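# Stand the bottom chute switch upright on the tray

## Task

Pick up the black switch part sitting lowest in the sloped chute (the one resting against the stop) and place it standing upright on the white tray with its shaft pointing up. The remaining parts in the chute must stay standing, and any parts already standing on the tray must not be tipped over.

## Robot and tools

Robot: two six-joint arms. left_arm carries a five-finger left hand; right_arm carries a five-finger right hand. The left hand is a mirror image of the right. Base positions in the scene frame: left_arm (+0.052, +0.444, 0) m, right_arm (+0.033, -0.477, 0) m, both nearly unrotated. A camera stand sits behind the arms.

Scene frame: origin at table-top height, midway between the nominal bases; +z up, +x out over the table, +y toward left_arm. Arm names do not match image left/right.

Hand point: a point fixed to the palm, 0.05 m in front of it and 0.15 m from the wrist flange along the fingers. Its +z runs along straight fingers, +y out of the palm, +x across the palm away from the thumb on the right hand (toward the thumb on the left hand). Straight fingers extend 0.06 to 0.07 m past the point and sit 0.06 m behind it along -y. A bracket on the little-finger side of the wrist can hit things. With fingers level, the wrist can hang up to 0.11 m (palm down) or 0.23 m (palm up) below the point. Thumb turned in front, the hand grips things about 0.035 to 0.065 m thick, or a handle down to about 0.025 m.

The 28-number row (one flat list covering both arms, every value in [-1, 1]): left_arm dx, dy, dz, rx, ry, rz; left hand little, ring, middle, index, thumb_bend, thumb_turn, force_limit, speed; then the same fourteen for right_arm. Pose numbers are offsets, not poses: they are measured from that arm's Hand target at the start of the action or move, along scene-frame axes, with rotation about the Hand target position. Scale: 1.0 = 0.6 m or 180 degrees; rx, ry, rz form one rotation vector. Repeating an offset moves further. Six zeros re-request the current Hand target. Finger numbers are absolute targets: -1 open/straight, +1 closed; thumb_turn -1 beside the palm, +1 in front. force_limit maps -1..+1 to about 0..10 N at the fingertip (0..15 N for the two thumb motors). speed rises from near zero at -1 to full at +0.48 and above; use about -0.94 or lower for a gentle grip. There is no 'no change' value: to keep a hand as is, resend the last eight numbers you sent it (before any were sent, use hand_measured plus hand_force_limit and hand_speed).

Tools:
- execute_actions(actions, cameras): actions is a list of actions; each action is up to 15 rows, each row one 1/30 s step; short actions repeat the last row. Each row in an action counts from the same start pose. Images come back only for an empty actions list or if cameras names them.
- move(target, speed, blend, stop_force, zero, blocking, cameras): straight-line path for each hand point. target is one 28-number row or a list of up to 15 rows, all offsets from the same starting Hand targets. speed in m/s, 0.002 to 3.6, default 0.25 (turning up to twice that in rad/s). blend in m rounds corners in a list. stop_force in N, 3 to 120, ends an arm's path on a felt push; unreliable for light loose objects or while turning; omit it when backing off a contact. zero (default true) re-zeros force before the move. blocking=false returns early but not with stop_force. Paths do not avoid obstacles. Result adds a 'move:' line: done, off_target, moving, held or fault, plus limits (paced = clipped, held = withheld steps).
- wait(seconds 0 to 10, cameras): hold current commands.
- stop(cameras): brake a running move.
- zoom_image(camera, region [x0, y0, x1, y1], at most 504 x 504 px): closer look at the latest image of cam_high, cam_low, cam_left_wrist or cam_right_wrist.
- show_instructions(): reference images.
- zero_wrist_force(arm: left_arm or right_arm).
- finished_scene(scene): ends the scene; the goal must hold without the robot.

Results: end_effector_position (m) and end_effector_quat_wxyz in the scene frame, velocities, Hand target (the last commanded, clipped pose; next offsets count from it; the hand often rests slightly short, and any new command re-asks for it), joint positions and torques, Wrist force/torque in the end effector's own axes plus a peak line, and hand_measured, hand_stopped_by (moving, target, force, stalled, fault) and hand_load_n in finger-row order; load falling near 0 means a lost grip. Orientation commands are clipped to 32 degrees from the measured one per step. Reported positions can be off by a few cm. Cameras: cam_high and cam_low 896x504, wrist cams 672x504 fisheye.

Avoid: dropping or releasing moving parts, hitting the chute, tray or table hard, pressing a target past a firm contact (the arms are stiff), arm-to-arm contact or one hand gripping the other, too much finger force, swinging near an arm's own base, and anything falling off the table. A torque fault at a joint limit (133 N m big joints, 24.9 N m wrist joints) or about 150 N outside force stops the arm for 10 s. Motors heat when loaded or stretched; at 85 °C the arm brakes for 30 to 60 s. Loose objects may get an occasional outside nudge.

Each tool is called after "Emit:" as name(argument=value, ...) on one line, values as JSON.

Reference images:

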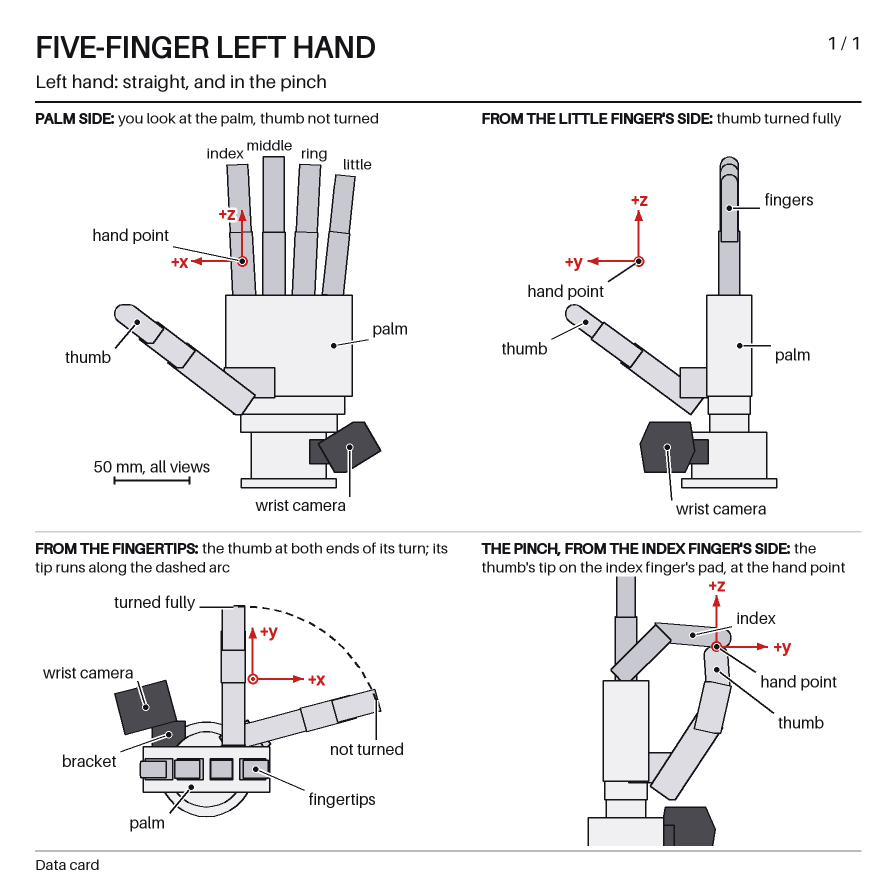

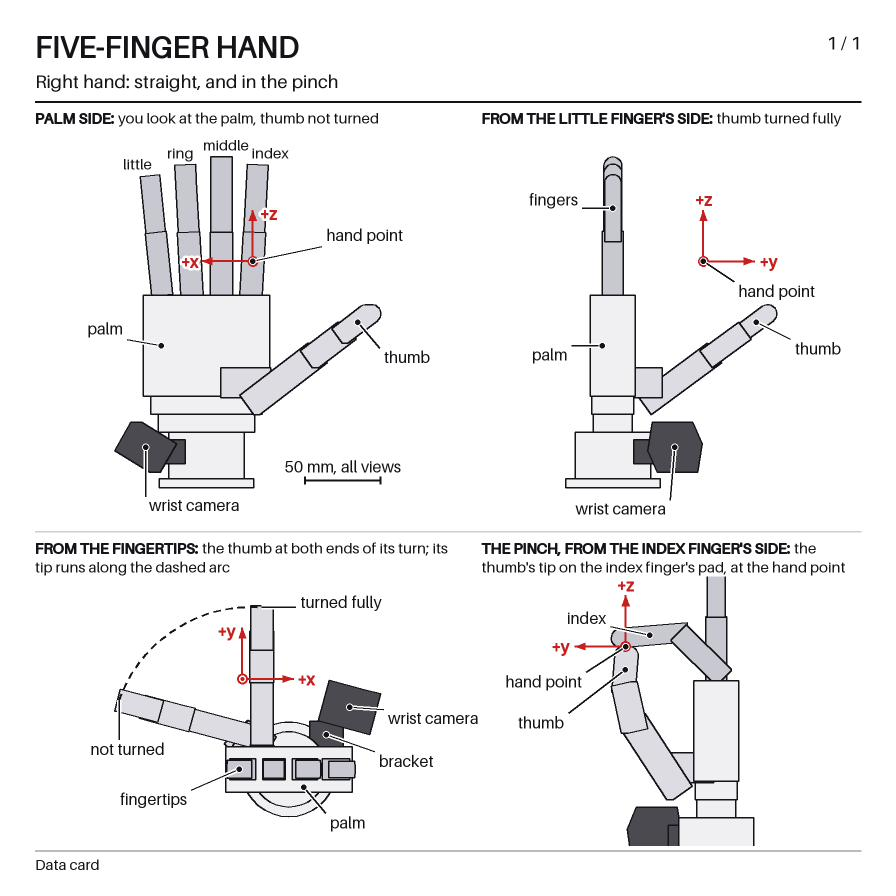

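## Session

Emit:
execute_actions(actions=[])

Scene clock: 0.00 s.
left_arm: end_effector_position=(+0.4070, +0.1328, +0.3858) hand_measured=(-1.000, -1.000, -1.000, -1.000, -1.000, -1.000) hand_load_n=(+0.0, +0.0, +0.0, +0.0, +0.0, +0.0) hand_stopped_by=(target, target, target, target, target, target) hand_force_limit=0.00 hand_speed=-0.80 end_effector_quat_wxyz=(+0.080, +0.809, +0.324, -0.484) | right_arm: end_effector_position=(+0.4314, +0.0826, +0.1744) hand_measured=(-1.000, -1.000, -1.000, -1.000, -1.000, -1.000) hand_load_n=(+0.0, +0.0, +0.0, +0.0, +0.0, +0.0) hand_stopped_by=(target, target, target, target, target, target) hand_force_limit=0.00 hand_speed=-0.80 end_effector_quat_wxyz=(+0.096, -0.024, +0.952, +0.290)
Joint positions: left_arm=[3.076 -2.001 -1.336 0.835 -1.056 1.002] | right_arm=[0.562 -1.07 1.459 0.684 1.182 -0.952]
Joint velocities: within noise
Joint torques (N m): no reading
Motor temperatures (°C): left_arm=[24 21 26 34 33 35] | right_arm=[30 28 30 32 29 32]
Wrist force (N): no reading
Wrist torque (N m): no reading
Wrist force, peak (N): no reading
Hand target: left_arm +0.4070, +0.1328, +0.3858; +0.080, +0.809, +0.324, -0.484 | right_arm +0.4314, +0.0826, +0.1744; +0.096, -0.024, +0.952, +0.290
camera_calibration:
cam_left_wrist: T_world_to_cam=[[-0.517781, 0.855488, 0.00657224, 0.0935915], [0.771247, 0.470092, -0.429175, -0.215589], [-0.370243, -0.21715, -0.903198, 0.644043], [0, 0, 0, 1]] pos_world=[0.453185, 0.161134, 0.488558]
cam_right_wrist: T_world_to_cam=[[-0.388556, 0.768734, 0.508008, 0.00870634], [0.735719, -0.0730932, 0.673331, -0.421942], [0.554744, 0.635378, -0.537171, -0.0826607], [0, 0, 0, 1]] pos_world=[0.35967, 0.0149868, 0.235281]

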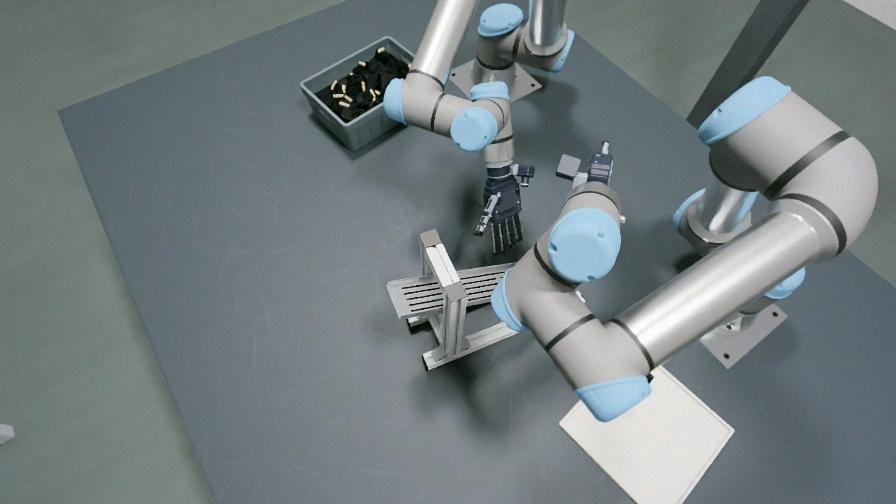

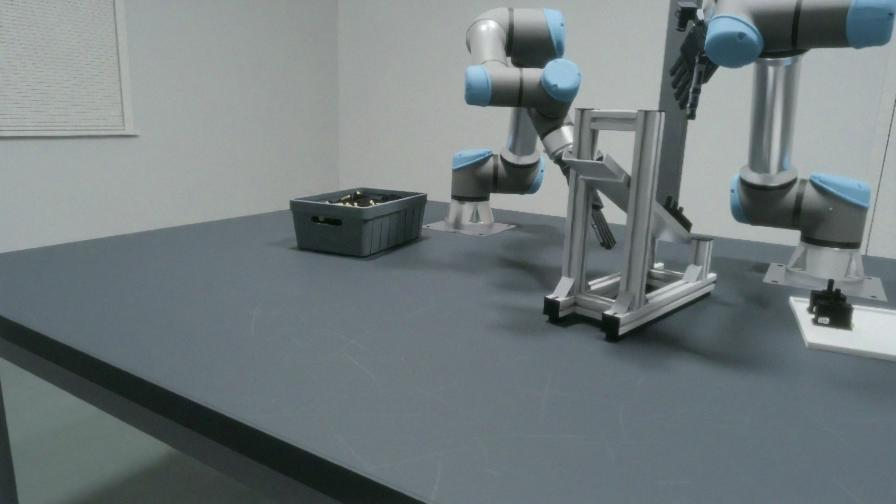

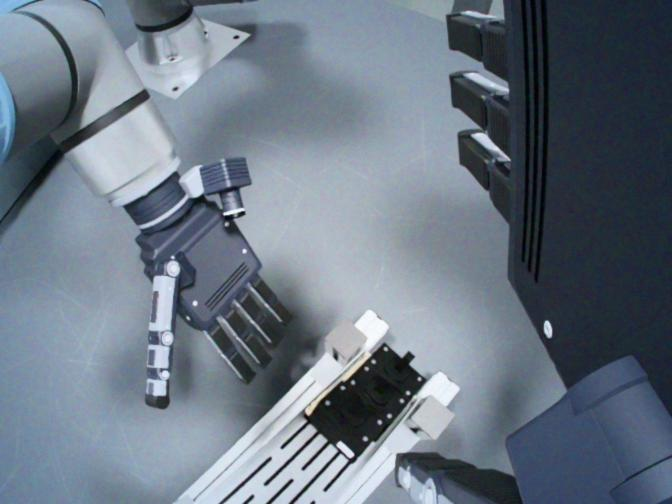

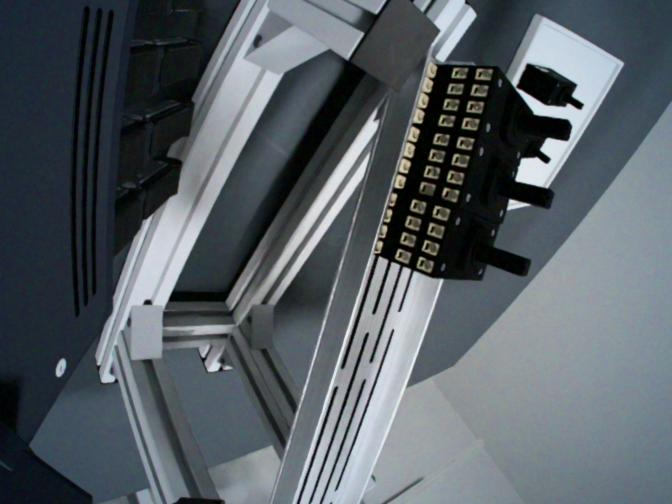

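Emit:
zoom_image(camera="cam_left_wrist", region=[280, 290, 480, 490])

Emit:
zoom_image(camera="cam_right_wrist", region=[360, 40, 600, 300])

Scaled by 2.520 from the camera's 672x504 image, which has a finer 960x720 frame.

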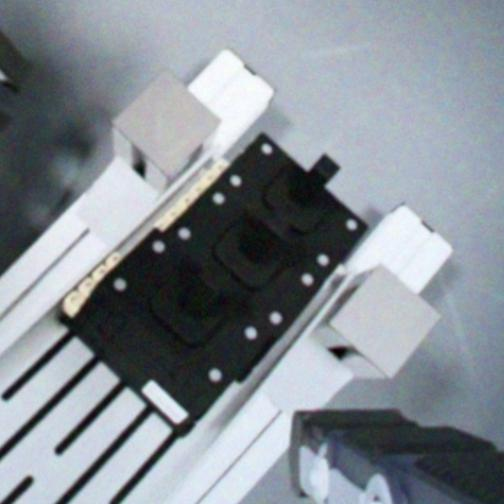

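Scaled by 1.938 from the camera's 672x504 image, which has a finer 960x720 frame.

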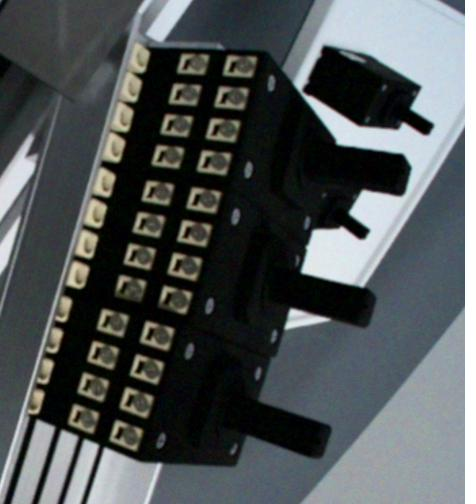

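Emit:
move(target=[[0,0,0,0,0,0,-1,-1,-0.1,-0.1,-1,1,-0.2,-0.6,-0.03,-0.45,0.12,0,0,0,-1,-1,-1,-1,-1,-1,0,-0.8],[-0.107,0.1343,0.03,0.3380,-0.3865,-0.3494,-1,-1,-0.1,-0.1,-1,1,-0.2,-0.6,-0.03,-0.45,0.12,0,0,0,-1,-1,-1,-1,-1,-1,0,-0.8],[-0.107,0.1343,-0.2045,0.3380,-0.3865,-0.3494,-1,-1,-0.1,-0.1,-1,1,-0.2,-0.6,-0.03,-0.45,0.12,0,0,0,-1,-1,-1,-1,-1,-1,0,-0.8]], speed=[0.3,0.4,0.2], cameras=["all"])

Scene clock: 141.67 s.
left_arm: end_effector_position=(+0.3508, +0.2030, +0.4019) hand_measured=(-1.000, -1.000, -0.100, -0.100, -1.000, +1.000) hand_load_n=(+0.0, -0.5, +0.0, +0.0, +0.0, +0.0) hand_stopped_by=(target, target, target, target, target, target) hand_force_limit=-0.20 hand_speed=-0.60 end_effector_quat_wxyz=(-0.332, +0.929, +0.031, +0.160) | right_arm: end_effector_position=(+0.4134, -0.1874, +0.2464) hand_measured=(-1.000, -1.000, -1.000, -1.000, -1.000, -1.000) hand_load_n=(+0.0, +0.0, +0.5, +0.0, +0.0, +0.0) hand_stopped_by=(target, target, target, target, target, target) hand_force_limit=0.00 hand_speed=-0.80 end_effector_quat_wxyz=(+0.096, -0.024, +0.952, +0.290)
Joint positions: left_arm=[2.415 -1.758 -1.376 1.279 -2.279 0.667] | right_arm=[-0.113 -1.47 1.894 1.014 0.962 -1.686]
Joint torques (N m): left_arm=[6.69 18.82 28.46 -5.43 -2.98 2.07] | right_arm=[-7.37 -28.82 -7.57 3.44 -1.65 0.39]
Wrist force (N): left_arm=[-0.8 0.5 0.1] | right_arm=[-0.1 0.6 0.0]
Wrist torque (N m): left_arm=[0.17 0.15 0.12] | right_arm=[0.11 0.01 0.09]
Wrist force, peak (N): left_arm=[-2.7 -1.4 0.9] | right_arm=[0.1 1.4 1.7]
Hand target: left_arm +0.3509, +0.2030, +0.4019; -0.332, +0.929, +0.031, +0.160 (not the last commanded pose) | right_arm +0.4134, -0.1874, +0.2464; +0.096, -0.024, +0.952, +0.290
Off the commanded pose: left_arm 0.139 m, 14 deg | right_arm 0.000 m, 0 deg.
move: held (left_arm; a check stopped the path); path passed 1 of 3 targets; limits=held
pose unreachable (left arm): on one or more control steps of this call, first in action 0 (counted from 0), this arm could not follow its commanded pose, so it was not sent that pose on those steps. It may still have moved: this result reports where it is.
cause: moving toward the commanded pose would bring two parts of the arm too close to each other (joints 4 (wrist 1) to 6 (wrist 3) lie between them).
camera_calibration:
cam_left_wrist: T_world_to_cam=[[0.0378841, 0.748412, 0.662151, -0.432334], [0.651105, -0.521147, 0.551786, -0.349252], [0.758042, 0.410226, -0.507038, -0.0293688], [0, 0, 0, 1]] pos_world=[0.266041, 0.1536, 0.464092]
cam_right_wrist: T_world_to_cam=[[-0.388556, 0.768734, 0.508008, 0.172694], [0.735719, -0.0730932, 0.673331, -0.476914], [0.554744, 0.635378, -0.537171, 0.137553], [0, 0, 0, 1]] pos_world=[0.34167, -0.255013, 0.307281]

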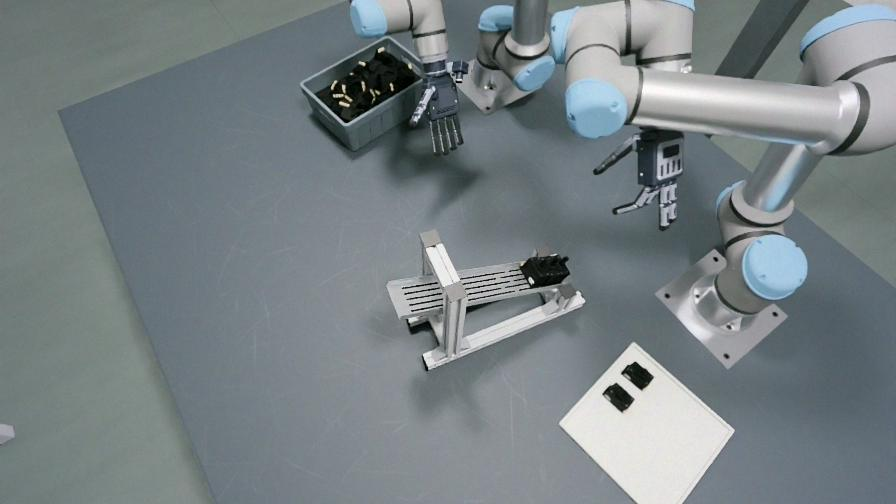

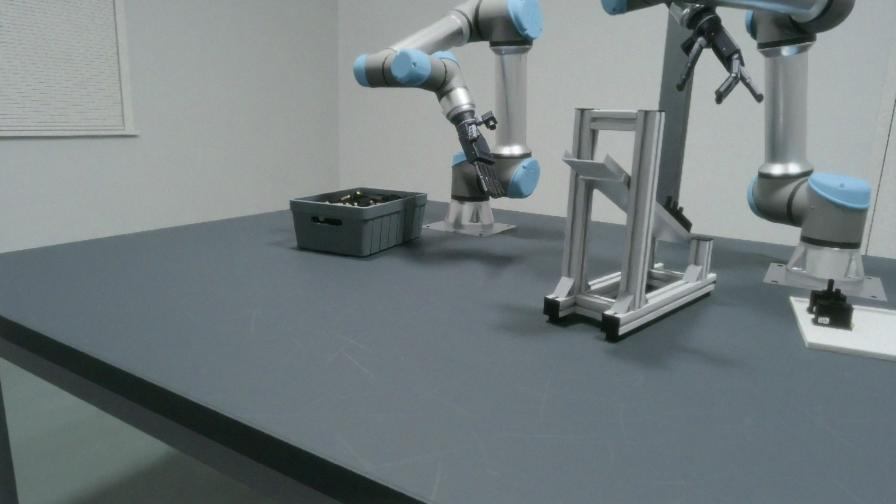

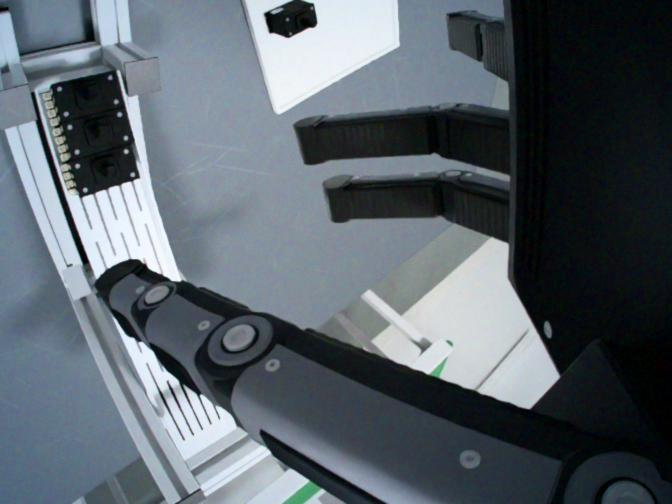

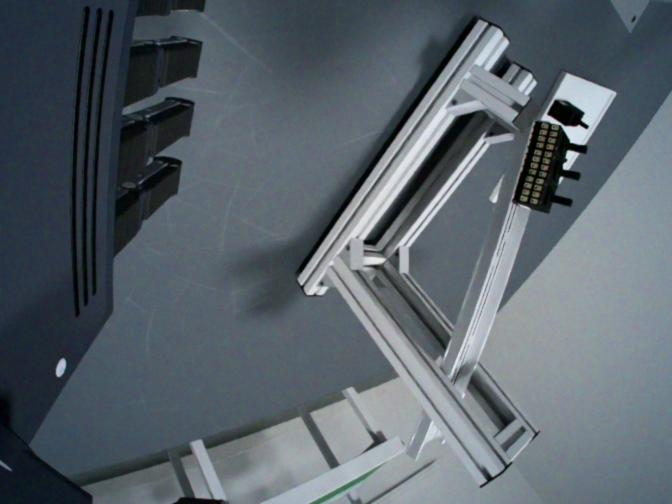

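Emit:
move(target=[[-0.017,0.083,0.05,-0.4640,0.0378,-0.2402,-1,-1,-0.1,-0.1,-1,1,-0.2,-0.6,0,0,0,0,0,0,-1,-1,-1,-1,-1,-1,0,-0.8],[-0.017,0.083,0.05,-0.5376,0.1025,0.3092,-1,-1,-0.1,-0.1,-1,1,-0.2,-0.6,0,0,0,0,0,0,-1,-1,-1,-1,-1,-1,0,-0.8],[-0.0627,-0.0413,-0.1365,-0.3395,0.1317,0.8639,-1,-1,-0.1,-0.1,-1,1,-0.2,-0.6,0,0,0,0,0,0,-1,-1,-1,-1,-1,-1,0,-0.8]], speed=0.5, blend=[0.01,0.01,0], cameras=["all"])

Scene clock: 264.60 s.
left_arm: end_effector_position=(+0.3133, +0.1782, +0.3201) hand_measured=(-1.000, -1.000, -0.100, -0.100, -1.000, +1.000) hand_load_n=(+0.0, +0.0, +0.0, +0.0, +0.0, +0.0) hand_stopped_by=(target, target, target, target, target, target) hand_force_limit=-0.20 hand_speed=-0.60 end_effector_quat_wxyz=(+0.151, +0.204, +0.866, -0.430) end_effector_velocity=(+0.000, +0.000, -0.001) end_effector_angular_velocity=(+0.000, +0.006, +0.003) | right_arm: end_effector_position=(+0.4134, -0.1874, +0.2464) hand_measured=(-1.000, -1.000, -1.000, -1.000, -1.000, -1.000) hand_load_n=(+0.0, +0.0, +0.0, +0.0, +0.0, +0.0) hand_stopped_by=(target, target, target, target, target, target) hand_force_limit=0.00 hand_speed=-0.80 end_effector_quat_wxyz=(+0.096, -0.024, +0.952, +0.290)
Joint positions: left_arm=[3.271 -1.418 -1.888 1.709 -0.625 -0.968] | right_arm=[-0.113 -1.47 1.894 1.014 0.962 -1.686]
Joint velocities: left_arm=[0 -0.001 0 0 0 -0.005] | right_arm=[within noise]
Joint torques (N m): left_arm=[1.68 13.22 8.22 -2.69 3.92 -1.55] | right_arm=[-7.03 -28.18 -7.66 2.49 -1.67 0.45]
Wrist force (N): left_arm=[-0.2 0.5 0.3] | right_arm=[0.1 0.8 0.0]
Wrist torque (N m): left_arm=[0.11 0.03 -0.05] | right_arm=[0.13 -0.03 0.11]
Wrist force, peak (N): left_arm=[-1.1 -2.0 0.2] | right_arm=[0.2 0.9 0.3]
Hand target: left_arm +0.3133, +0.1782, +0.3200; +0.151, +0.204, +0.866, -0.430 | right_arm +0.4134, -0.1874, +0.2464; +0.096, -0.024, +0.952, +0.290
Off the commanded pose: left_arm 0.000 m, 0 deg | right_arm 0.000 m, 0 deg.
move: done
camera_calibration:
cam_left_wrist: T_world_to_cam=[[-0.656899, -0.485074, 0.577224, 0.106419], [-0.672713, 0.722803, -0.158155, 0.127759], [-0.340503, -0.492198, -0.801124, 0.566868], [0, 0, 0, 1]] pos_world=[0.348872, 0.238288, 0.412909]
cam_right_wrist: T_world_to_cam=[[-0.388556, 0.768734, 0.508008, 0.172694], [0.735719, -0.0730932, 0.673331, -0.476914], [0.554744, 0.635378, -0.537171, 0.137553], [0, 0, 0, 1]] pos_world=[0.34167, -0.255013, 0.307281]

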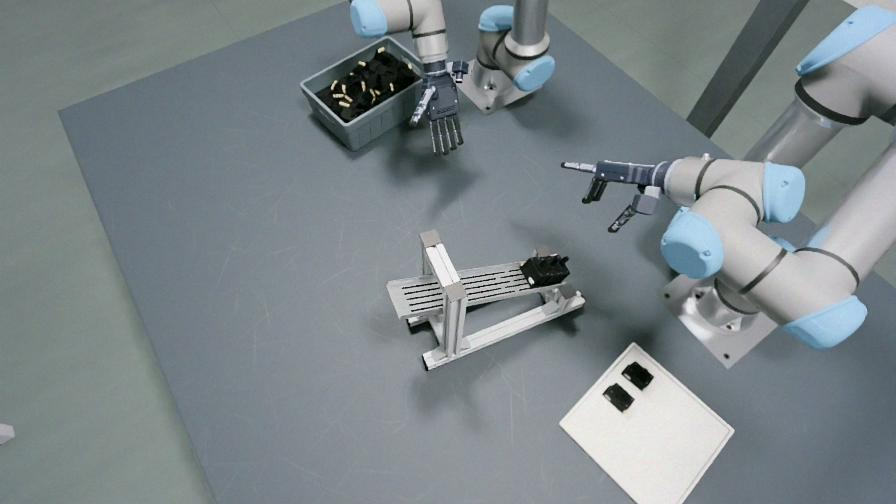

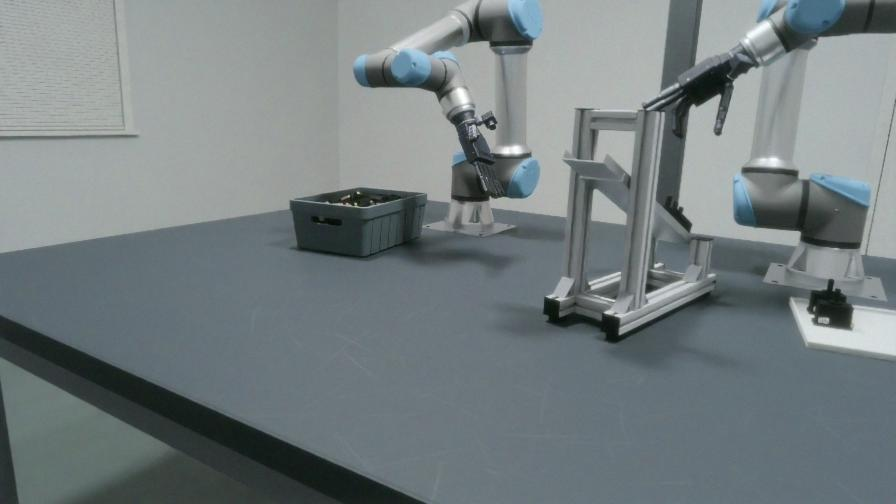

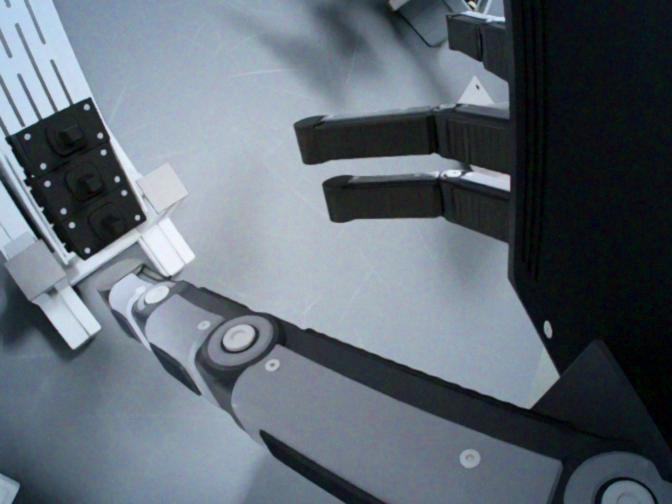

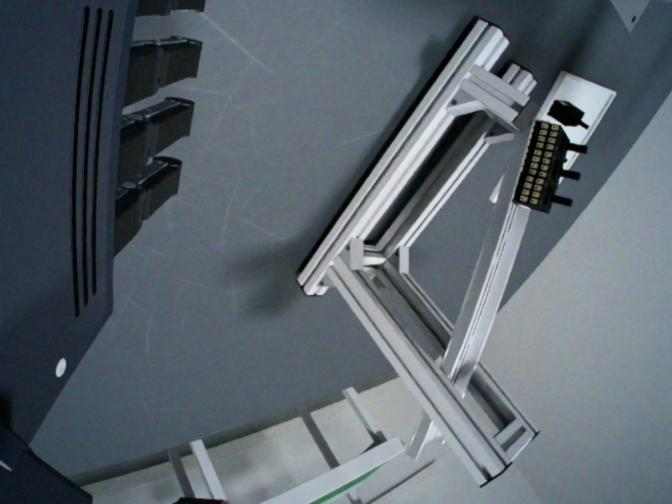

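Emit:
zoom_image(camera="cam_left_wrist", region=[0, 80, 200, 280])

Scaled by 2.520 from the camera's 672x504 image, which has a finer 960x720 frame.

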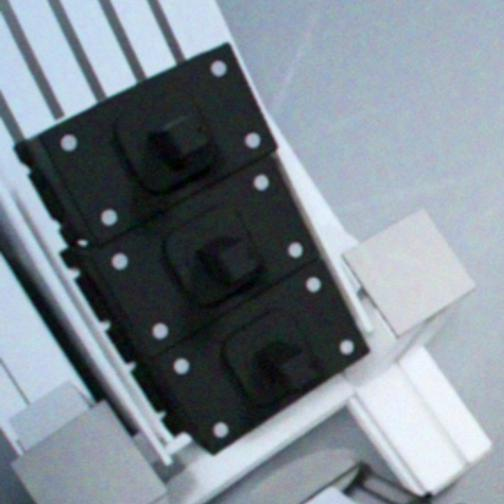

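Emit:
move(target=[0.046,-0.0188,-0.2177,0,0,0,-1,-1,-0.15,-0.15,-1,1,-0.2,-0.6,0,0,0,0,0,0,-1,-1,-1,-1,-1,-1,0,-0.8], speed=0.2, cameras=["cam_left_wrist","cam_right_wrist"])

Emit:
zoom_image(camera="cam_left_wrist", region=[0, 60, 340, 400])

Scene clock: 316.13 s.
left_arm: end_effector_position=(+0.3408, +0.1669, +0.1895) hand_measured=(-1.000, -1.000, -0.150, -0.150, -1.000, +1.000) hand_load_n=(+0.0, +0.0, +0.0, +0.0, +0.0, +0.0) hand_stopped_by=(target, target, target, target, target, target) hand_force_limit=-0.20 hand_speed=-0.60 end_effector_quat_wxyz=(+0.151, +0.204, +0.866, -0.430) end_effector_velocity=(+0.002, +0.000, +0.000) end_effector_angular_velocity=(+0.000, -0.007, -0.001) | right_arm: end_effector_position=(+0.4134, -0.1874, +0.2464) hand_measured=(-1.000, -1.000, -1.000, -1.000, -1.000, -1.000) hand_load_n=(+0.0, +0.0, +0.0, +0.0, +0.0, +0.0) hand_stopped_by=(target, target, target, target, target, target) hand_force_limit=0.00 hand_speed=-0.80 end_effector_quat_wxyz=(+0.096, -0.024, +0.952, +0.290)
Joint positions: left_arm=[3.213 -1.603 -2.048 2.135 -0.626 -1.068] | right_arm=[-0.113 -1.47 1.894 1.014 0.962 -1.686]
Joint velocities: left_arm=[0 -0.001 0.001 0.006 0 0.001] | right_arm=[within noise]
Joint torques (N m): left_arm=[6.95 9.62 13.66 0.04 -0.09 1.86] | right_arm=[-7.83 -28.48 -7.66 2.05 -1.64 0.35]
Wrist force (N): left_arm=[-0.3 0.3 0.0] | right_arm=[0.1 0.7 0.2]
Wrist torque (N m): left_arm=[0.10 0.03 -0.13] | right_arm=[0.09 -0.04 0.10]
Wrist force, peak (N): left_arm=[0.0 1.8 0.8] | right_arm=[-0.3 1.0 0.3]
Hand target: left_arm +0.3409, +0.1669, +0.1894; +0.151, +0.204, +0.866, -0.430 | right_arm +0.4134, -0.1874, +0.2464; +0.096, -0.024, +0.952, +0.290
Off the commanded pose: left_arm 0.000 m, 0 deg | right_arm 0.000 m, 0 deg.
move: done
camera_calibration:
cam_left_wrist: T_world_to_cam=[[-0.656818, -0.485054, 0.577332, 0.194323], [-0.672733, 0.722801, -0.158082, 0.133758], [-0.340618, -0.492221, -0.80106, 0.466074], [0, 0, 0, 1]] pos_world=[0.376371, 0.226988, 0.282309]
cam_right_wrist: T_world_to_cam=[[-0.388556, 0.768734, 0.508008, 0.172694], [0.735719, -0.0730932, 0.673331, -0.476914], [0.554744, 0.635378, -0.537171, 0.137553], [0, 0, 0, 1]] pos_world=[0.34167, -0.255013, 0.307281]
Images, in order (width x height): cam_left_wrist 672x504, cam_right_wrist 672x504.

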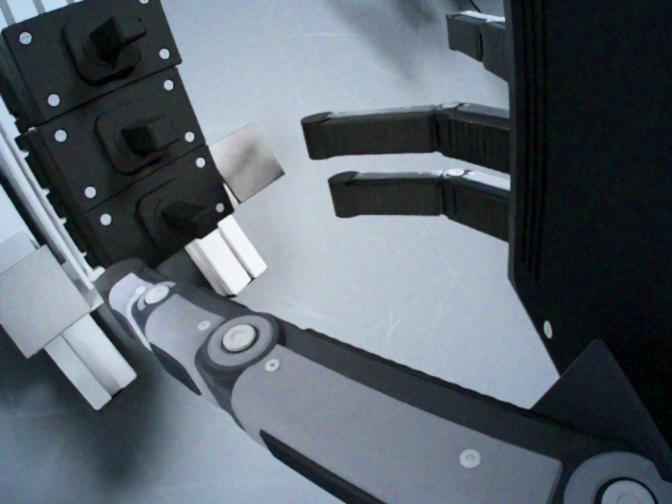

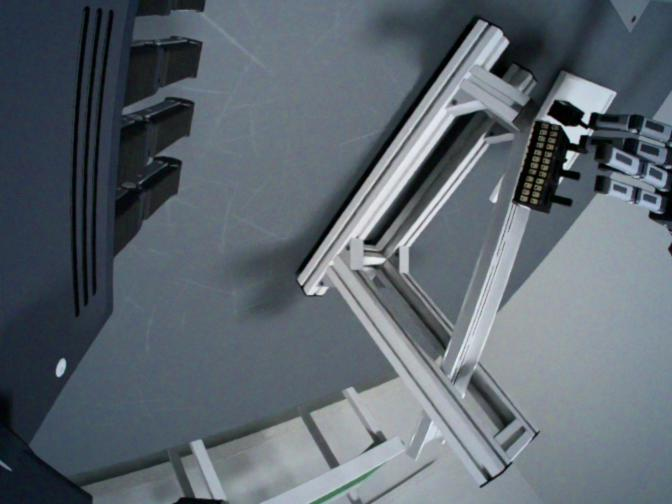

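Scaled by 1.482 from the camera's 672x504 image, which has a finer 960x720 frame.

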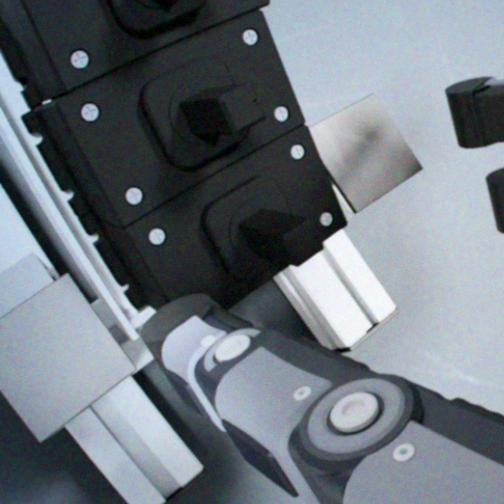

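Emit:
move(target=[0.0242,-0.0057,-0.0557,0,0,0.0122,-1,-1,-0.15,-0.15,-1,1,-0.2,-0.6,0,0,0,0,0,0,-1,-1,-1,-1,-1,-1,0,-0.8], speed=0.08)

Emit:
move(target=[0.0107,-0.0023,-0.0225,0,0,0,-1,-1,-0.15,-0.15,-1,1,-0.2,-0.6,0,0,0,0,0,0,-1,-1,-1,-1,-1,-1,0,-0.8], speed=0.03, stop_force=5, cameras=["cam_left_wrist","cam_right_wrist"])

Emit:
zoom_image(camera="cam_left_wrist", region=[80, 60, 420, 400])

Scene clock: 351.47 s.
left_arm: end_effector_position=(+0.3553, +0.1635, +0.1560) hand_measured=(-1.000, -1.000, -0.150, -0.150, -1.000, +1.000) hand_load_n=(+0.5, +0.0, +0.0, +0.0, +0.0, +0.0) hand_stopped_by=(target, target, target, target, target, target) hand_force_limit=-0.20 hand_speed=-0.60 end_effector_quat_wxyz=(+0.160, +0.188, +0.870, -0.427) | right_arm: end_effector_position=(+0.4134, -0.1874, +0.2464) hand_measured=(-1.000, -1.000, -1.000, -1.000, -1.000, -1.000) hand_load_n=(+0.0, +0.0, +0.0, +0.0, +0.0, +0.0) hand_stopped_by=(target, target, target, target, target, target) hand_force_limit=0.00 hand_speed=-0.80 end_effector_quat_wxyz=(+0.096, -0.024, +0.952, +0.290)
Joint positions: left_arm=[3.194 -1.661 -2.063 2.286 -0.631 -1.164] | right_arm=[-0.113 -1.47 1.894 1.014 0.962 -1.686]
Joint torques (N m): left_arm=[6.67 16.46 25.73 -0.88 2.2 0.49] | right_arm=[-7.76 -28.9 -7.77 1.45 -1.7 0.45]
Wrist force (N): left_arm=[-0.4 0.5 0.2] | right_arm=[-0.3 0.6 0.0]
Wrist torque (N m): left_arm=[0.14 0.05 -0.17] | right_arm=[0.10 0.03 0.08]
Wrist force, peak (N): left_arm=[-0.2 1.4 0.8] | right_arm=[0.1 0.5 0.7]
Hand target: left_arm +0.3554, +0.1635, +0.1560; +0.160, +0.188, +0.870, -0.427 | right_arm +0.4134, -0.1874, +0.2464; +0.096, -0.024, +0.952, +0.290
Off the commanded pose: left_arm 0.000 m, 0 deg | right_arm 0.000 m, 0 deg.
move: done

Scene clock: 352.77 s.
left_arm: end_effector_position=(+0.3618, +0.1621, +0.1425) hand_measured=(-1.000, -1.000, -0.150, -0.150, -1.000, +1.000) hand_load_n=(+0.0, +0.0, +0.0, +0.0, +0.0, +0.0) hand_stopped_by=(target, target, target, target, target, target) hand_force_limit=-0.20 hand_speed=-0.60 end_effector_quat_wxyz=(+0.160, +0.188, +0.870, -0.427) | right_arm: end_effector_position=(+0.4134, -0.1874, +0.2464) hand_measured=(-1.000, -1.000, -1.000, -1.000, -1.000, -1.000) hand_load_n=(+0.0, +0.0, +0.0, +0.0, +0.0, +0.0) hand_stopped_by=(target, target, target, target, target, target) hand_force_limit=0.00 hand_speed=-0.80 end_effector_quat_wxyz=(+0.096, -0.024, +0.952, +0.290)
Joint positions: left_arm=[3.188 -1.696 -2.062 2.329 -0.632 -1.175] | right_arm=[-0.113 -1.47 1.894 1.014 0.962 -1.686]
Joint torques (N m): left_arm=[6.52 27.72 20.5 -4.88 -0.43 2.18] | right_arm=[-7.63 -28.02 -7.57 1.42 -1.72 0.41]
Wrist force (N): left_arm=[-0.2 0.8 0.3] | right_arm=[0.2 0.5 0.2]
Wrist torque (N m): left_arm=[0.17 0.02 0.00] | right_arm=[0.09 -0.04 0.10]
Wrist force, peak (N): left_arm=[-0.5 0.9 0.4] | right_arm=[0.1 0.9 0.3]
Hand target: left_arm +0.3618, +0.1621, +0.1425; +0.160, +0.188, +0.870, -0.427 | right_arm +0.4134, -0.1874, +0.2464; +0.096, -0.024, +0.952, +0.290
Off the commanded pose: left_arm 0.000 m, 0 deg | right_arm 0.000 m, 0 deg.
move: done
camera_calibration:
cam_left_wrist: T_world_to_cam=[[-0.637798, -0.509912, 0.577238, 0.23008], [-0.699928, 0.696495, -0.158099, 0.157985], [-0.321427, -0.50486, -0.801125, 0.428326], [0, 0, 0, 1]] pos_world=[0.394998, 0.223529, 0.235309]
cam_right_wrist: T_world_to_cam=[[-0.388556, 0.768734, 0.508008, 0.172694], [0.735719, -0.0730932, 0.673331, -0.476914], [0.554744, 0.635378, -0.537171, 0.137553], [0, 0, 0, 1]] pos_world=[0.34167, -0.255013, 0.307281]
Images, in order (width x height): cam_left_wrist 672x504, cam_right_wrist 672x504.

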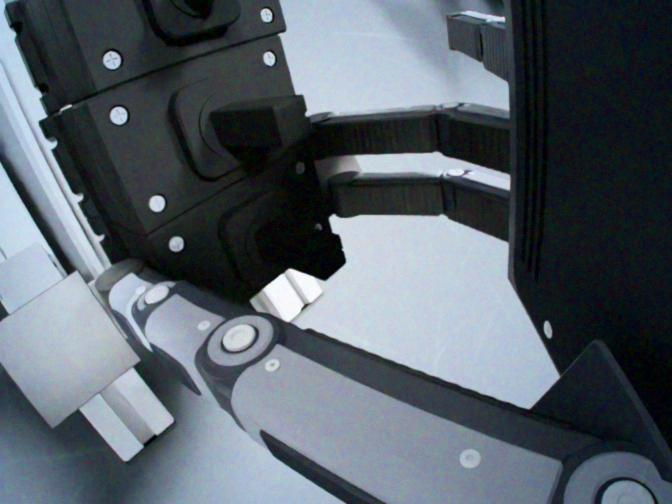

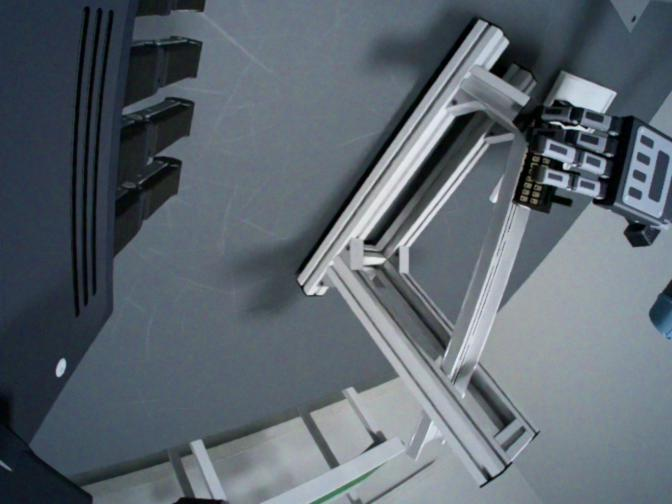

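Scaled by 1.482 from the camera's 672x504 image, which has a finer 960x720 frame.

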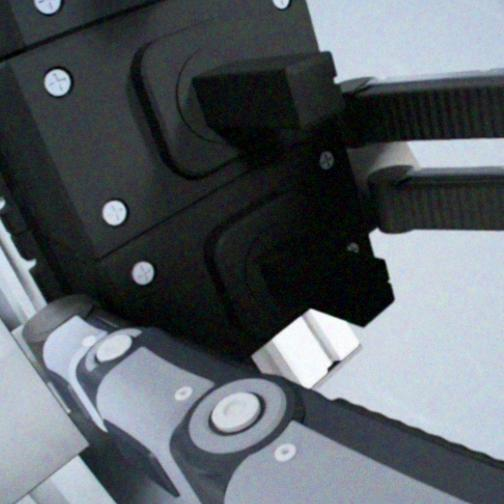

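Emit:
move(target=[-0.003,0.0007,-0.0015,0,0,0,-1,-1,-0.15,-0.15,-1,1,-0.8,-0.94,0,0,0,0,0,0,-1,-1,-1,-1,-1,-1,0,-0.8], speed=0.03)

Emit:
move(target=[0,0,0,0,0,0,-1,-1,-0.15,-0.15,-0.8,1,-0.8,-0.94,0,0,0,0,0,0,-1,-1,-1,-1,-1,-1,0,-0.8], speed=0.03)

Emit:
move(target=[0,0,0,0,0,0,-1,-1,0.4,0.4,-0.8,1,-0.5,-0.94,0,0,0,0,0,0,-1,-1,-1,-1,-1,-1,0,-0.8], speed=0.03, cameras=["cam_left_wrist"])

Scene clock: 386.57 s.
left_arm: end_effector_position=(+0.3600, +0.1625, +0.1416) hand_measured=(-1.000, -1.000, -0.150, -0.150, -1.000, +1.000) hand_load_n=(+0.0, +0.0, +0.0, +0.0, +0.0, +0.5) hand_stopped_by=(target, target, target, target, target, target) hand_force_limit=-0.80 hand_speed=-0.94 end_effector_quat_wxyz=(+0.160, +0.188, +0.870, -0.427) | right_arm: end_effector_position=(+0.4134, -0.1874, +0.2464) hand_measured=(-1.000, -1.000, -1.000, -1.000, -1.000, -1.000) hand_load_n=(+0.0, +0.0, +0.0, +0.0, +0.0, +0.0) hand_stopped_by=(target, target, target, target, target, target) hand_force_limit=0.00 hand_speed=-0.80 end_effector_quat_wxyz=(+0.096, -0.024, +0.952, +0.290)
Joint positions: left_arm=[3.19 -1.693 -2.069 2.33 -0.632 -1.172] | right_arm=[-0.113 -1.47 1.894 1.014 0.962 -1.686]
Joint torques (N m): left_arm=[4.02 22.03 13.8 -0.22 3.47 1.36] | right_arm=[-7.59 -28.17 -7.63 1.15 -1.74 0.31]
Wrist force (N): left_arm=[-0.8 -1.3 -0.9] | right_arm=[0.2 0.5 0.2]
Wrist torque (N m): left_arm=[0.12 0.02 -0.16] | right_arm=[0.06 -0.04 0.10]
Wrist force, peak (N): left_arm=[-0.8 -1.3 -0.9] | right_arm=[0.2 0.8 0.5]
Hand target: left_arm +0.3600, +0.1625, +0.1416; +0.160, +0.188, +0.870, -0.427 | right_arm +0.4134, -0.1874, +0.2464; +0.096, -0.024, +0.952, +0.290
Off the commanded pose: left_arm 0.000 m, 0 deg | right_arm 0.000 m, 0 deg.
move: done

Scene clock: 387.83 s.
left_arm: end_effector_position=(+0.3600, +0.1625, +0.1416) hand_measured=(-1.000, -1.000, -0.150, -0.150, -0.908, +1.000) hand_load_n=(+0.0, +0.0, +0.0, -0.5, +2.5, +0.0) hand_stopped_by=(target, target, target, target, force, target) hand_force_limit=-0.80 hand_speed=-0.94 end_effector_quat_wxyz=(+0.160, +0.188, +0.870, -0.427) | right_arm: end_effector_position=(+0.4134, -0.1874, +0.2464) hand_measured=(-1.000, -1.000, -1.000, -1.000, -1.000, -1.000) hand_load_n=(+0.0, +0.0, +0.0, +0.0, +0.0, +0.0) hand_stopped_by=(target, target, target, target, target, target) hand_force_limit=0.00 hand_speed=-0.80 end_effector_quat_wxyz=(+0.096, -0.024, +0.952, +0.290)
Joint positions: left_arm=[3.19 -1.693 -2.069 2.33 -0.632 -1.172] | right_arm=[-0.113 -1.47 1.894 1.014 0.962 -1.686]
Joint torques (N m): left_arm=[-4.42 12.03 22.03 -3.81 3.41 -1.42] | right_arm=[-7.94 -27.85 -7.53 1.31 -1.74 0.38]
Wrist force (N): left_arm=[-1.4 -0.4 -2.3] | right_arm=[-0.2 0.5 -0.1]
Wrist torque (N m): left_arm=[0.13 0.05 -0.19] | right_arm=[0.08 0.01 0.08]
Wrist force, peak (N): left_arm=[-1.4 -0.4 -2.3] | right_arm=[0.0 0.8 0.3]
Hand target: left_arm +0.3600, +0.1625, +0.1416; +0.160, +0.188, +0.870, -0.427 | right_arm +0.4134, -0.1874, +0.2464; +0.096, -0.024, +0.952, +0.290
Off the commanded pose: left_arm 0.000 m, 0 deg | right_arm 0.000 m, 0 deg.
move: done

Scene clock: 389.37 s.
left_arm: end_effector_position=(+0.3600, +0.1625, +0.1416) hand_measured=(-1.000, -1.000, +0.024, +0.064, -0.910, +1.000) hand_load_n=(+0.0, +0.5, +2.0, +3.5, +5.0, +0.0) hand_stopped_by=(target, target, force, force, force, target) hand_force_limit=-0.50 hand_speed=-0.94 end_effector_quat_wxyz=(+0.160, +0.188, +0.870, -0.427) | right_arm: end_effector_position=(+0.4134, -0.1874, +0.2464) hand_measured=(-1.000, -1.000, -1.000, -1.000, -1.000, -1.000) hand_load_n=(-0.5, +0.0, +0.0, +0.0, +0.0, +0.0) hand_stopped_by=(target, target, target, target, target, target) hand_force_limit=0.00 hand_speed=-0.80 end_effector_quat_wxyz=(+0.096, -0.024, +0.952, +0.290)
Joint positions: left_arm=[3.19 -1.693 -2.069 2.33 -0.632 -1.172] | right_arm=[-0.113 -1.47 1.894 1.014 0.962 -1.686]
Joint torques (N m): left_arm=[-4.24 13.14 21.73 -4.52 3.12 -1.45] | right_arm=[-7.24 -28.14 -7.66 1.23 -1.68 0.26]
Wrist force (N): left_arm=[-0.5 0.6 0.6] | right_arm=[0.1 0.6 0.2]
Wrist torque (N m): left_arm=[0.14 0.03 -0.16] | right_arm=[0.09 -0.02 0.10]
Wrist force, peak (N): left_arm=[-0.4 2.5 -1.1] | right_arm=[0.0 0.9 0.4]
Hand target: left_arm +0.3600, +0.1625, +0.1416; +0.160, +0.188, +0.870, -0.427 | right_arm +0.4134, -0.1874, +0.2464; +0.096, -0.024, +0.952, +0.290
Off the commanded pose: left_arm 0.000 m, 0 deg | right_arm 0.000 m, 0 deg.
move: done
camera_calibration:
cam_left_wrist: T_world_to_cam=[[-0.637764, -0.509856, 0.577325, 0.22966], [-0.699954, 0.696453, -0.158168, 0.156271], [-0.321436, -0.504975, -0.801049, 0.42729], [0, 0, 0, 1]] pos_world=[0.393198, 0.224029, 0.234409]
Images, in order (width x height): cam_left_wrist 672x504.

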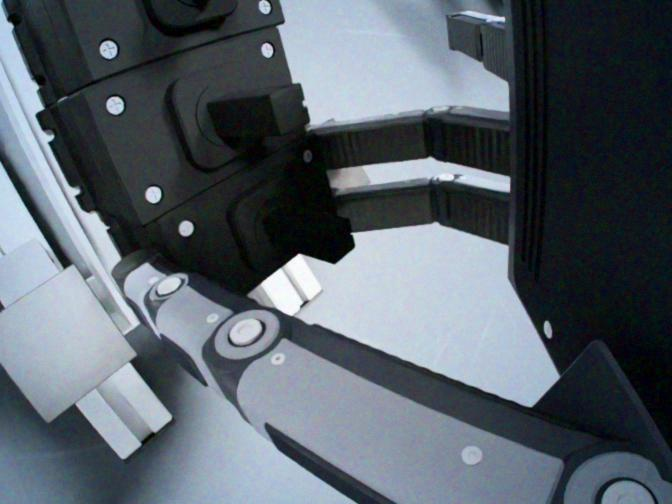

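Emit:
move(target=[0,0,0,0,0,0,-1,-1,0.42,0.42,-0.8,1,0.1,-0.94,0,0,0,0,0,0,-1,-1,-1,-1,-1,-1,0,-0.8], speed=0.03)

Emit:
move(target=[[-0.0172,0.0037,0.036,0,0,0,-1,-1,0.42,0.42,-0.8,1,0.1,-0.94,0,0,0,0,0,0,-1,-1,-1,-1,-1,-1,0,-0.8],[-0.1188,0.0258,0.0595,0,0,0,-1,-1,0.42,0.42,-0.8,1,0.1,-0.94,0,0,0,0,0,0,-1,-1,-1,-1,-1,-1,0,-0.8],[-0.1188,0.0258,0.1928,0,0,0,-1,-1,0.42,0.42,-0.8,1,0.1,-0.94,0,0,0,0,0,0,-1,-1,-1,-1,-1,-1,0,-0.8]], speed=[0.25,0.3,0.2], blend=[0.006,0.02,0], cameras=["cam_left_wrist","cam_high","cam_right_wrist"])

Scene clock: 402.73 s.
left_arm: end_effector_position=(+0.3600, +0.1625, +0.1416) hand_measured=(-1.000, -1.000, +0.034, +0.072, -0.910, +1.000) hand_load_n=(+0.0, +0.0, +5.5, +5.5, +9.0, +0.5) hand_stopped_by=(target, target, force, force, force, target) hand_force_limit=0.10 hand_speed=-0.94 end_effector_quat_wxyz=(+0.160, +0.188, +0.870, -0.427) | right_arm: end_effector_position=(+0.4134, -0.1874, +0.2464) hand_measured=(-1.000, -1.000, -1.000, -1.000, -1.000, -1.000) hand_load_n=(+0.0, +0.0, +0.0, +0.0, +0.0, +0.0) hand_stopped_by=(target, target, target, target, target, target) hand_force_limit=0.00 hand_speed=-0.80 end_effector_quat_wxyz=(+0.096, -0.024, +0.952, +0.290)
Joint positions: left_arm=[3.19 -1.693 -2.069 2.33 -0.632 -1.172] | right_arm=[-0.113 -1.47 1.894 1.014 0.962 -1.686]
Joint torques (N m): left_arm=[-4.71 16.46 21.98 -4.53 2.59 -1.35] | right_arm=[-7.64 -27.96 -7.3 1.21 -1.7 0.44]
Wrist force (N): left_arm=[-0.3 1.5 0.2] | right_arm=[-0.2 0.3 0.3]
Wrist torque (N m): left_arm=[0.20 0.02 -0.17] | right_arm=[0.05 0.01 0.08]
Wrist force, peak (N): left_arm=[-0.7 1.5 0.6] | right_arm=[0.0 0.8 0.3]
Hand target: left_arm +0.3600, +0.1625, +0.1416; +0.160, +0.188, +0.870, -0.427 | right_arm +0.4134, -0.1874, +0.2464; +0.096, -0.024, +0.952, +0.290
Off the commanded pose: left_arm 0.000 m, 0 deg | right_arm 0.000 m, 0 deg.
move: done

Scene clock: 404.00 s.
left_arm: end_effector_position=(+0.2888, +0.1780, +0.2572) hand_measured=(-1.000, -1.000, +0.034, +0.072, -0.910, +1.000) hand_load_n=(-0.5, +0.0, +5.0, +4.5, +9.0, +0.5) hand_stopped_by=(target, target, force, force, force, target) hand_force_limit=0.10 hand_speed=-0.94 end_effector_quat_wxyz=(+0.160, +0.188, +0.870, -0.427) | right_arm: end_effector_position=(+0.4134, -0.1874, +0.2464) hand_measured=(-1.000, -1.000, -1.000, -1.000, -1.000, -1.000) hand_load_n=(+0.0, +0.0, +0.0, +0.0, +0.0, +0.0) hand_stopped_by=(target, target, target, target, target, target) hand_force_limit=0.00 hand_speed=-0.80 end_effector_quat_wxyz=(+0.096, -0.024, +0.952, +0.290)
Joint positions: left_arm=[3.285 -1.373 -2.081 1.891 -0.625 -1.01] | right_arm=[-0.113 -1.47 1.894 1.014 0.962 -1.686]
Joint torques (N m): left_arm=[-6.86 13.2 26.51 -5.16 -0.63 -1.51] | right_arm=[-7.73 -28.21 -8.02 1.25 -1.82 0.42]
Wrist force (N): left_arm=[0.0 1.2 0.1] | right_arm=[-0.1 0.6 0.3]
Wrist torque (N m): left_arm=[0.17 0.03 -0.10] | right_arm=[0.09 0.01 0.08]
Wrist force, peak (N): left_arm=[-1.8 4.5 2.5] | right_arm=[0.1 0.9 0.4]
Hand target: left_arm +0.2887, +0.1780, +0.2573; +0.160, +0.188, +0.870, -0.427 | right_arm +0.4134, -0.1874, +0.2464; +0.096, -0.024, +0.952, +0.290
Off the commanded pose: left_arm 0.000 m, 0 deg | right_arm 0.000 m, 0 deg.
move: done
camera_calibration:
cam_left_wrist: T_world_to_cam=[[-0.637827, -0.509946, 0.577176, 0.125509], [-0.699991, 0.696393, -0.158271, 0.113986], [-0.321231, -0.504967, -0.801136, 0.504796], [0, 0, 0, 1]] pos_world=[0.321998, 0.239529, 0.350009]
cam_right_wrist: T_world_to_cam=[[-0.388556, 0.768734, 0.508008, 0.172694], [0.735719, -0.0730932, 0.673331, -0.476914], [0.554744, 0.635378, -0.537171, 0.137553], [0, 0, 0, 1]] pos_world=[0.34167, -0.255013, 0.307281]
Images, in order (width x height): cam_high 896x504, cam_left_wrist 672x504, cam_right_wrist 672x504.

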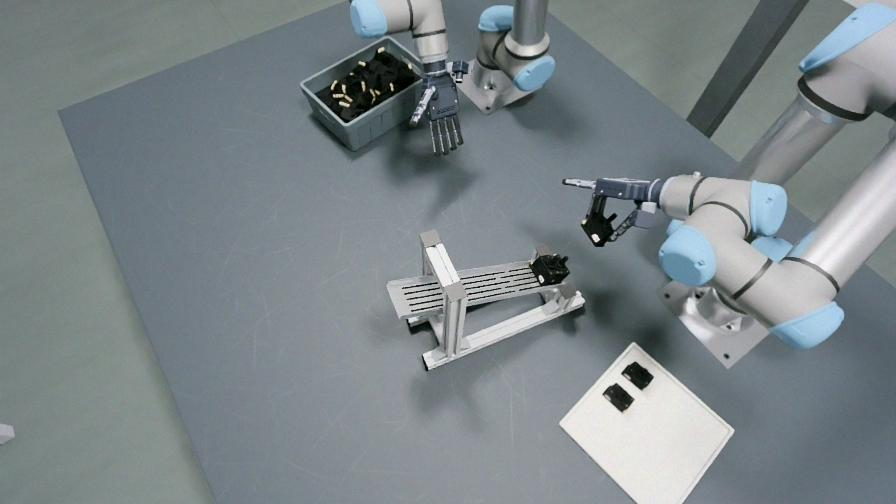

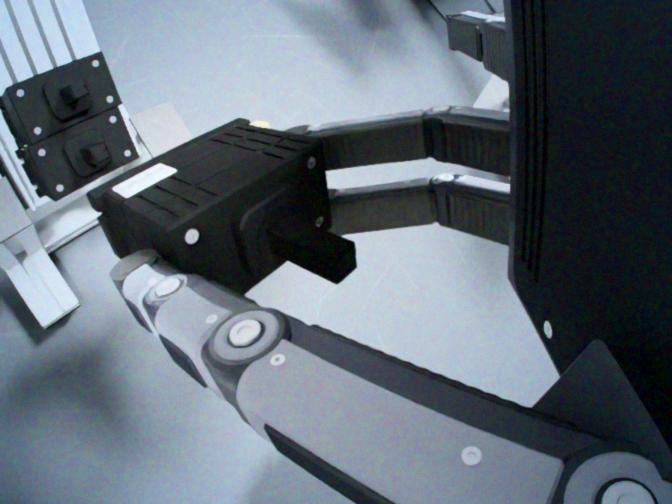

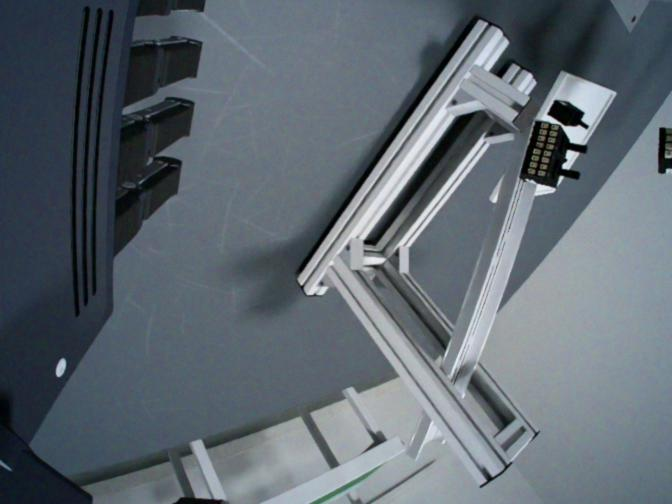

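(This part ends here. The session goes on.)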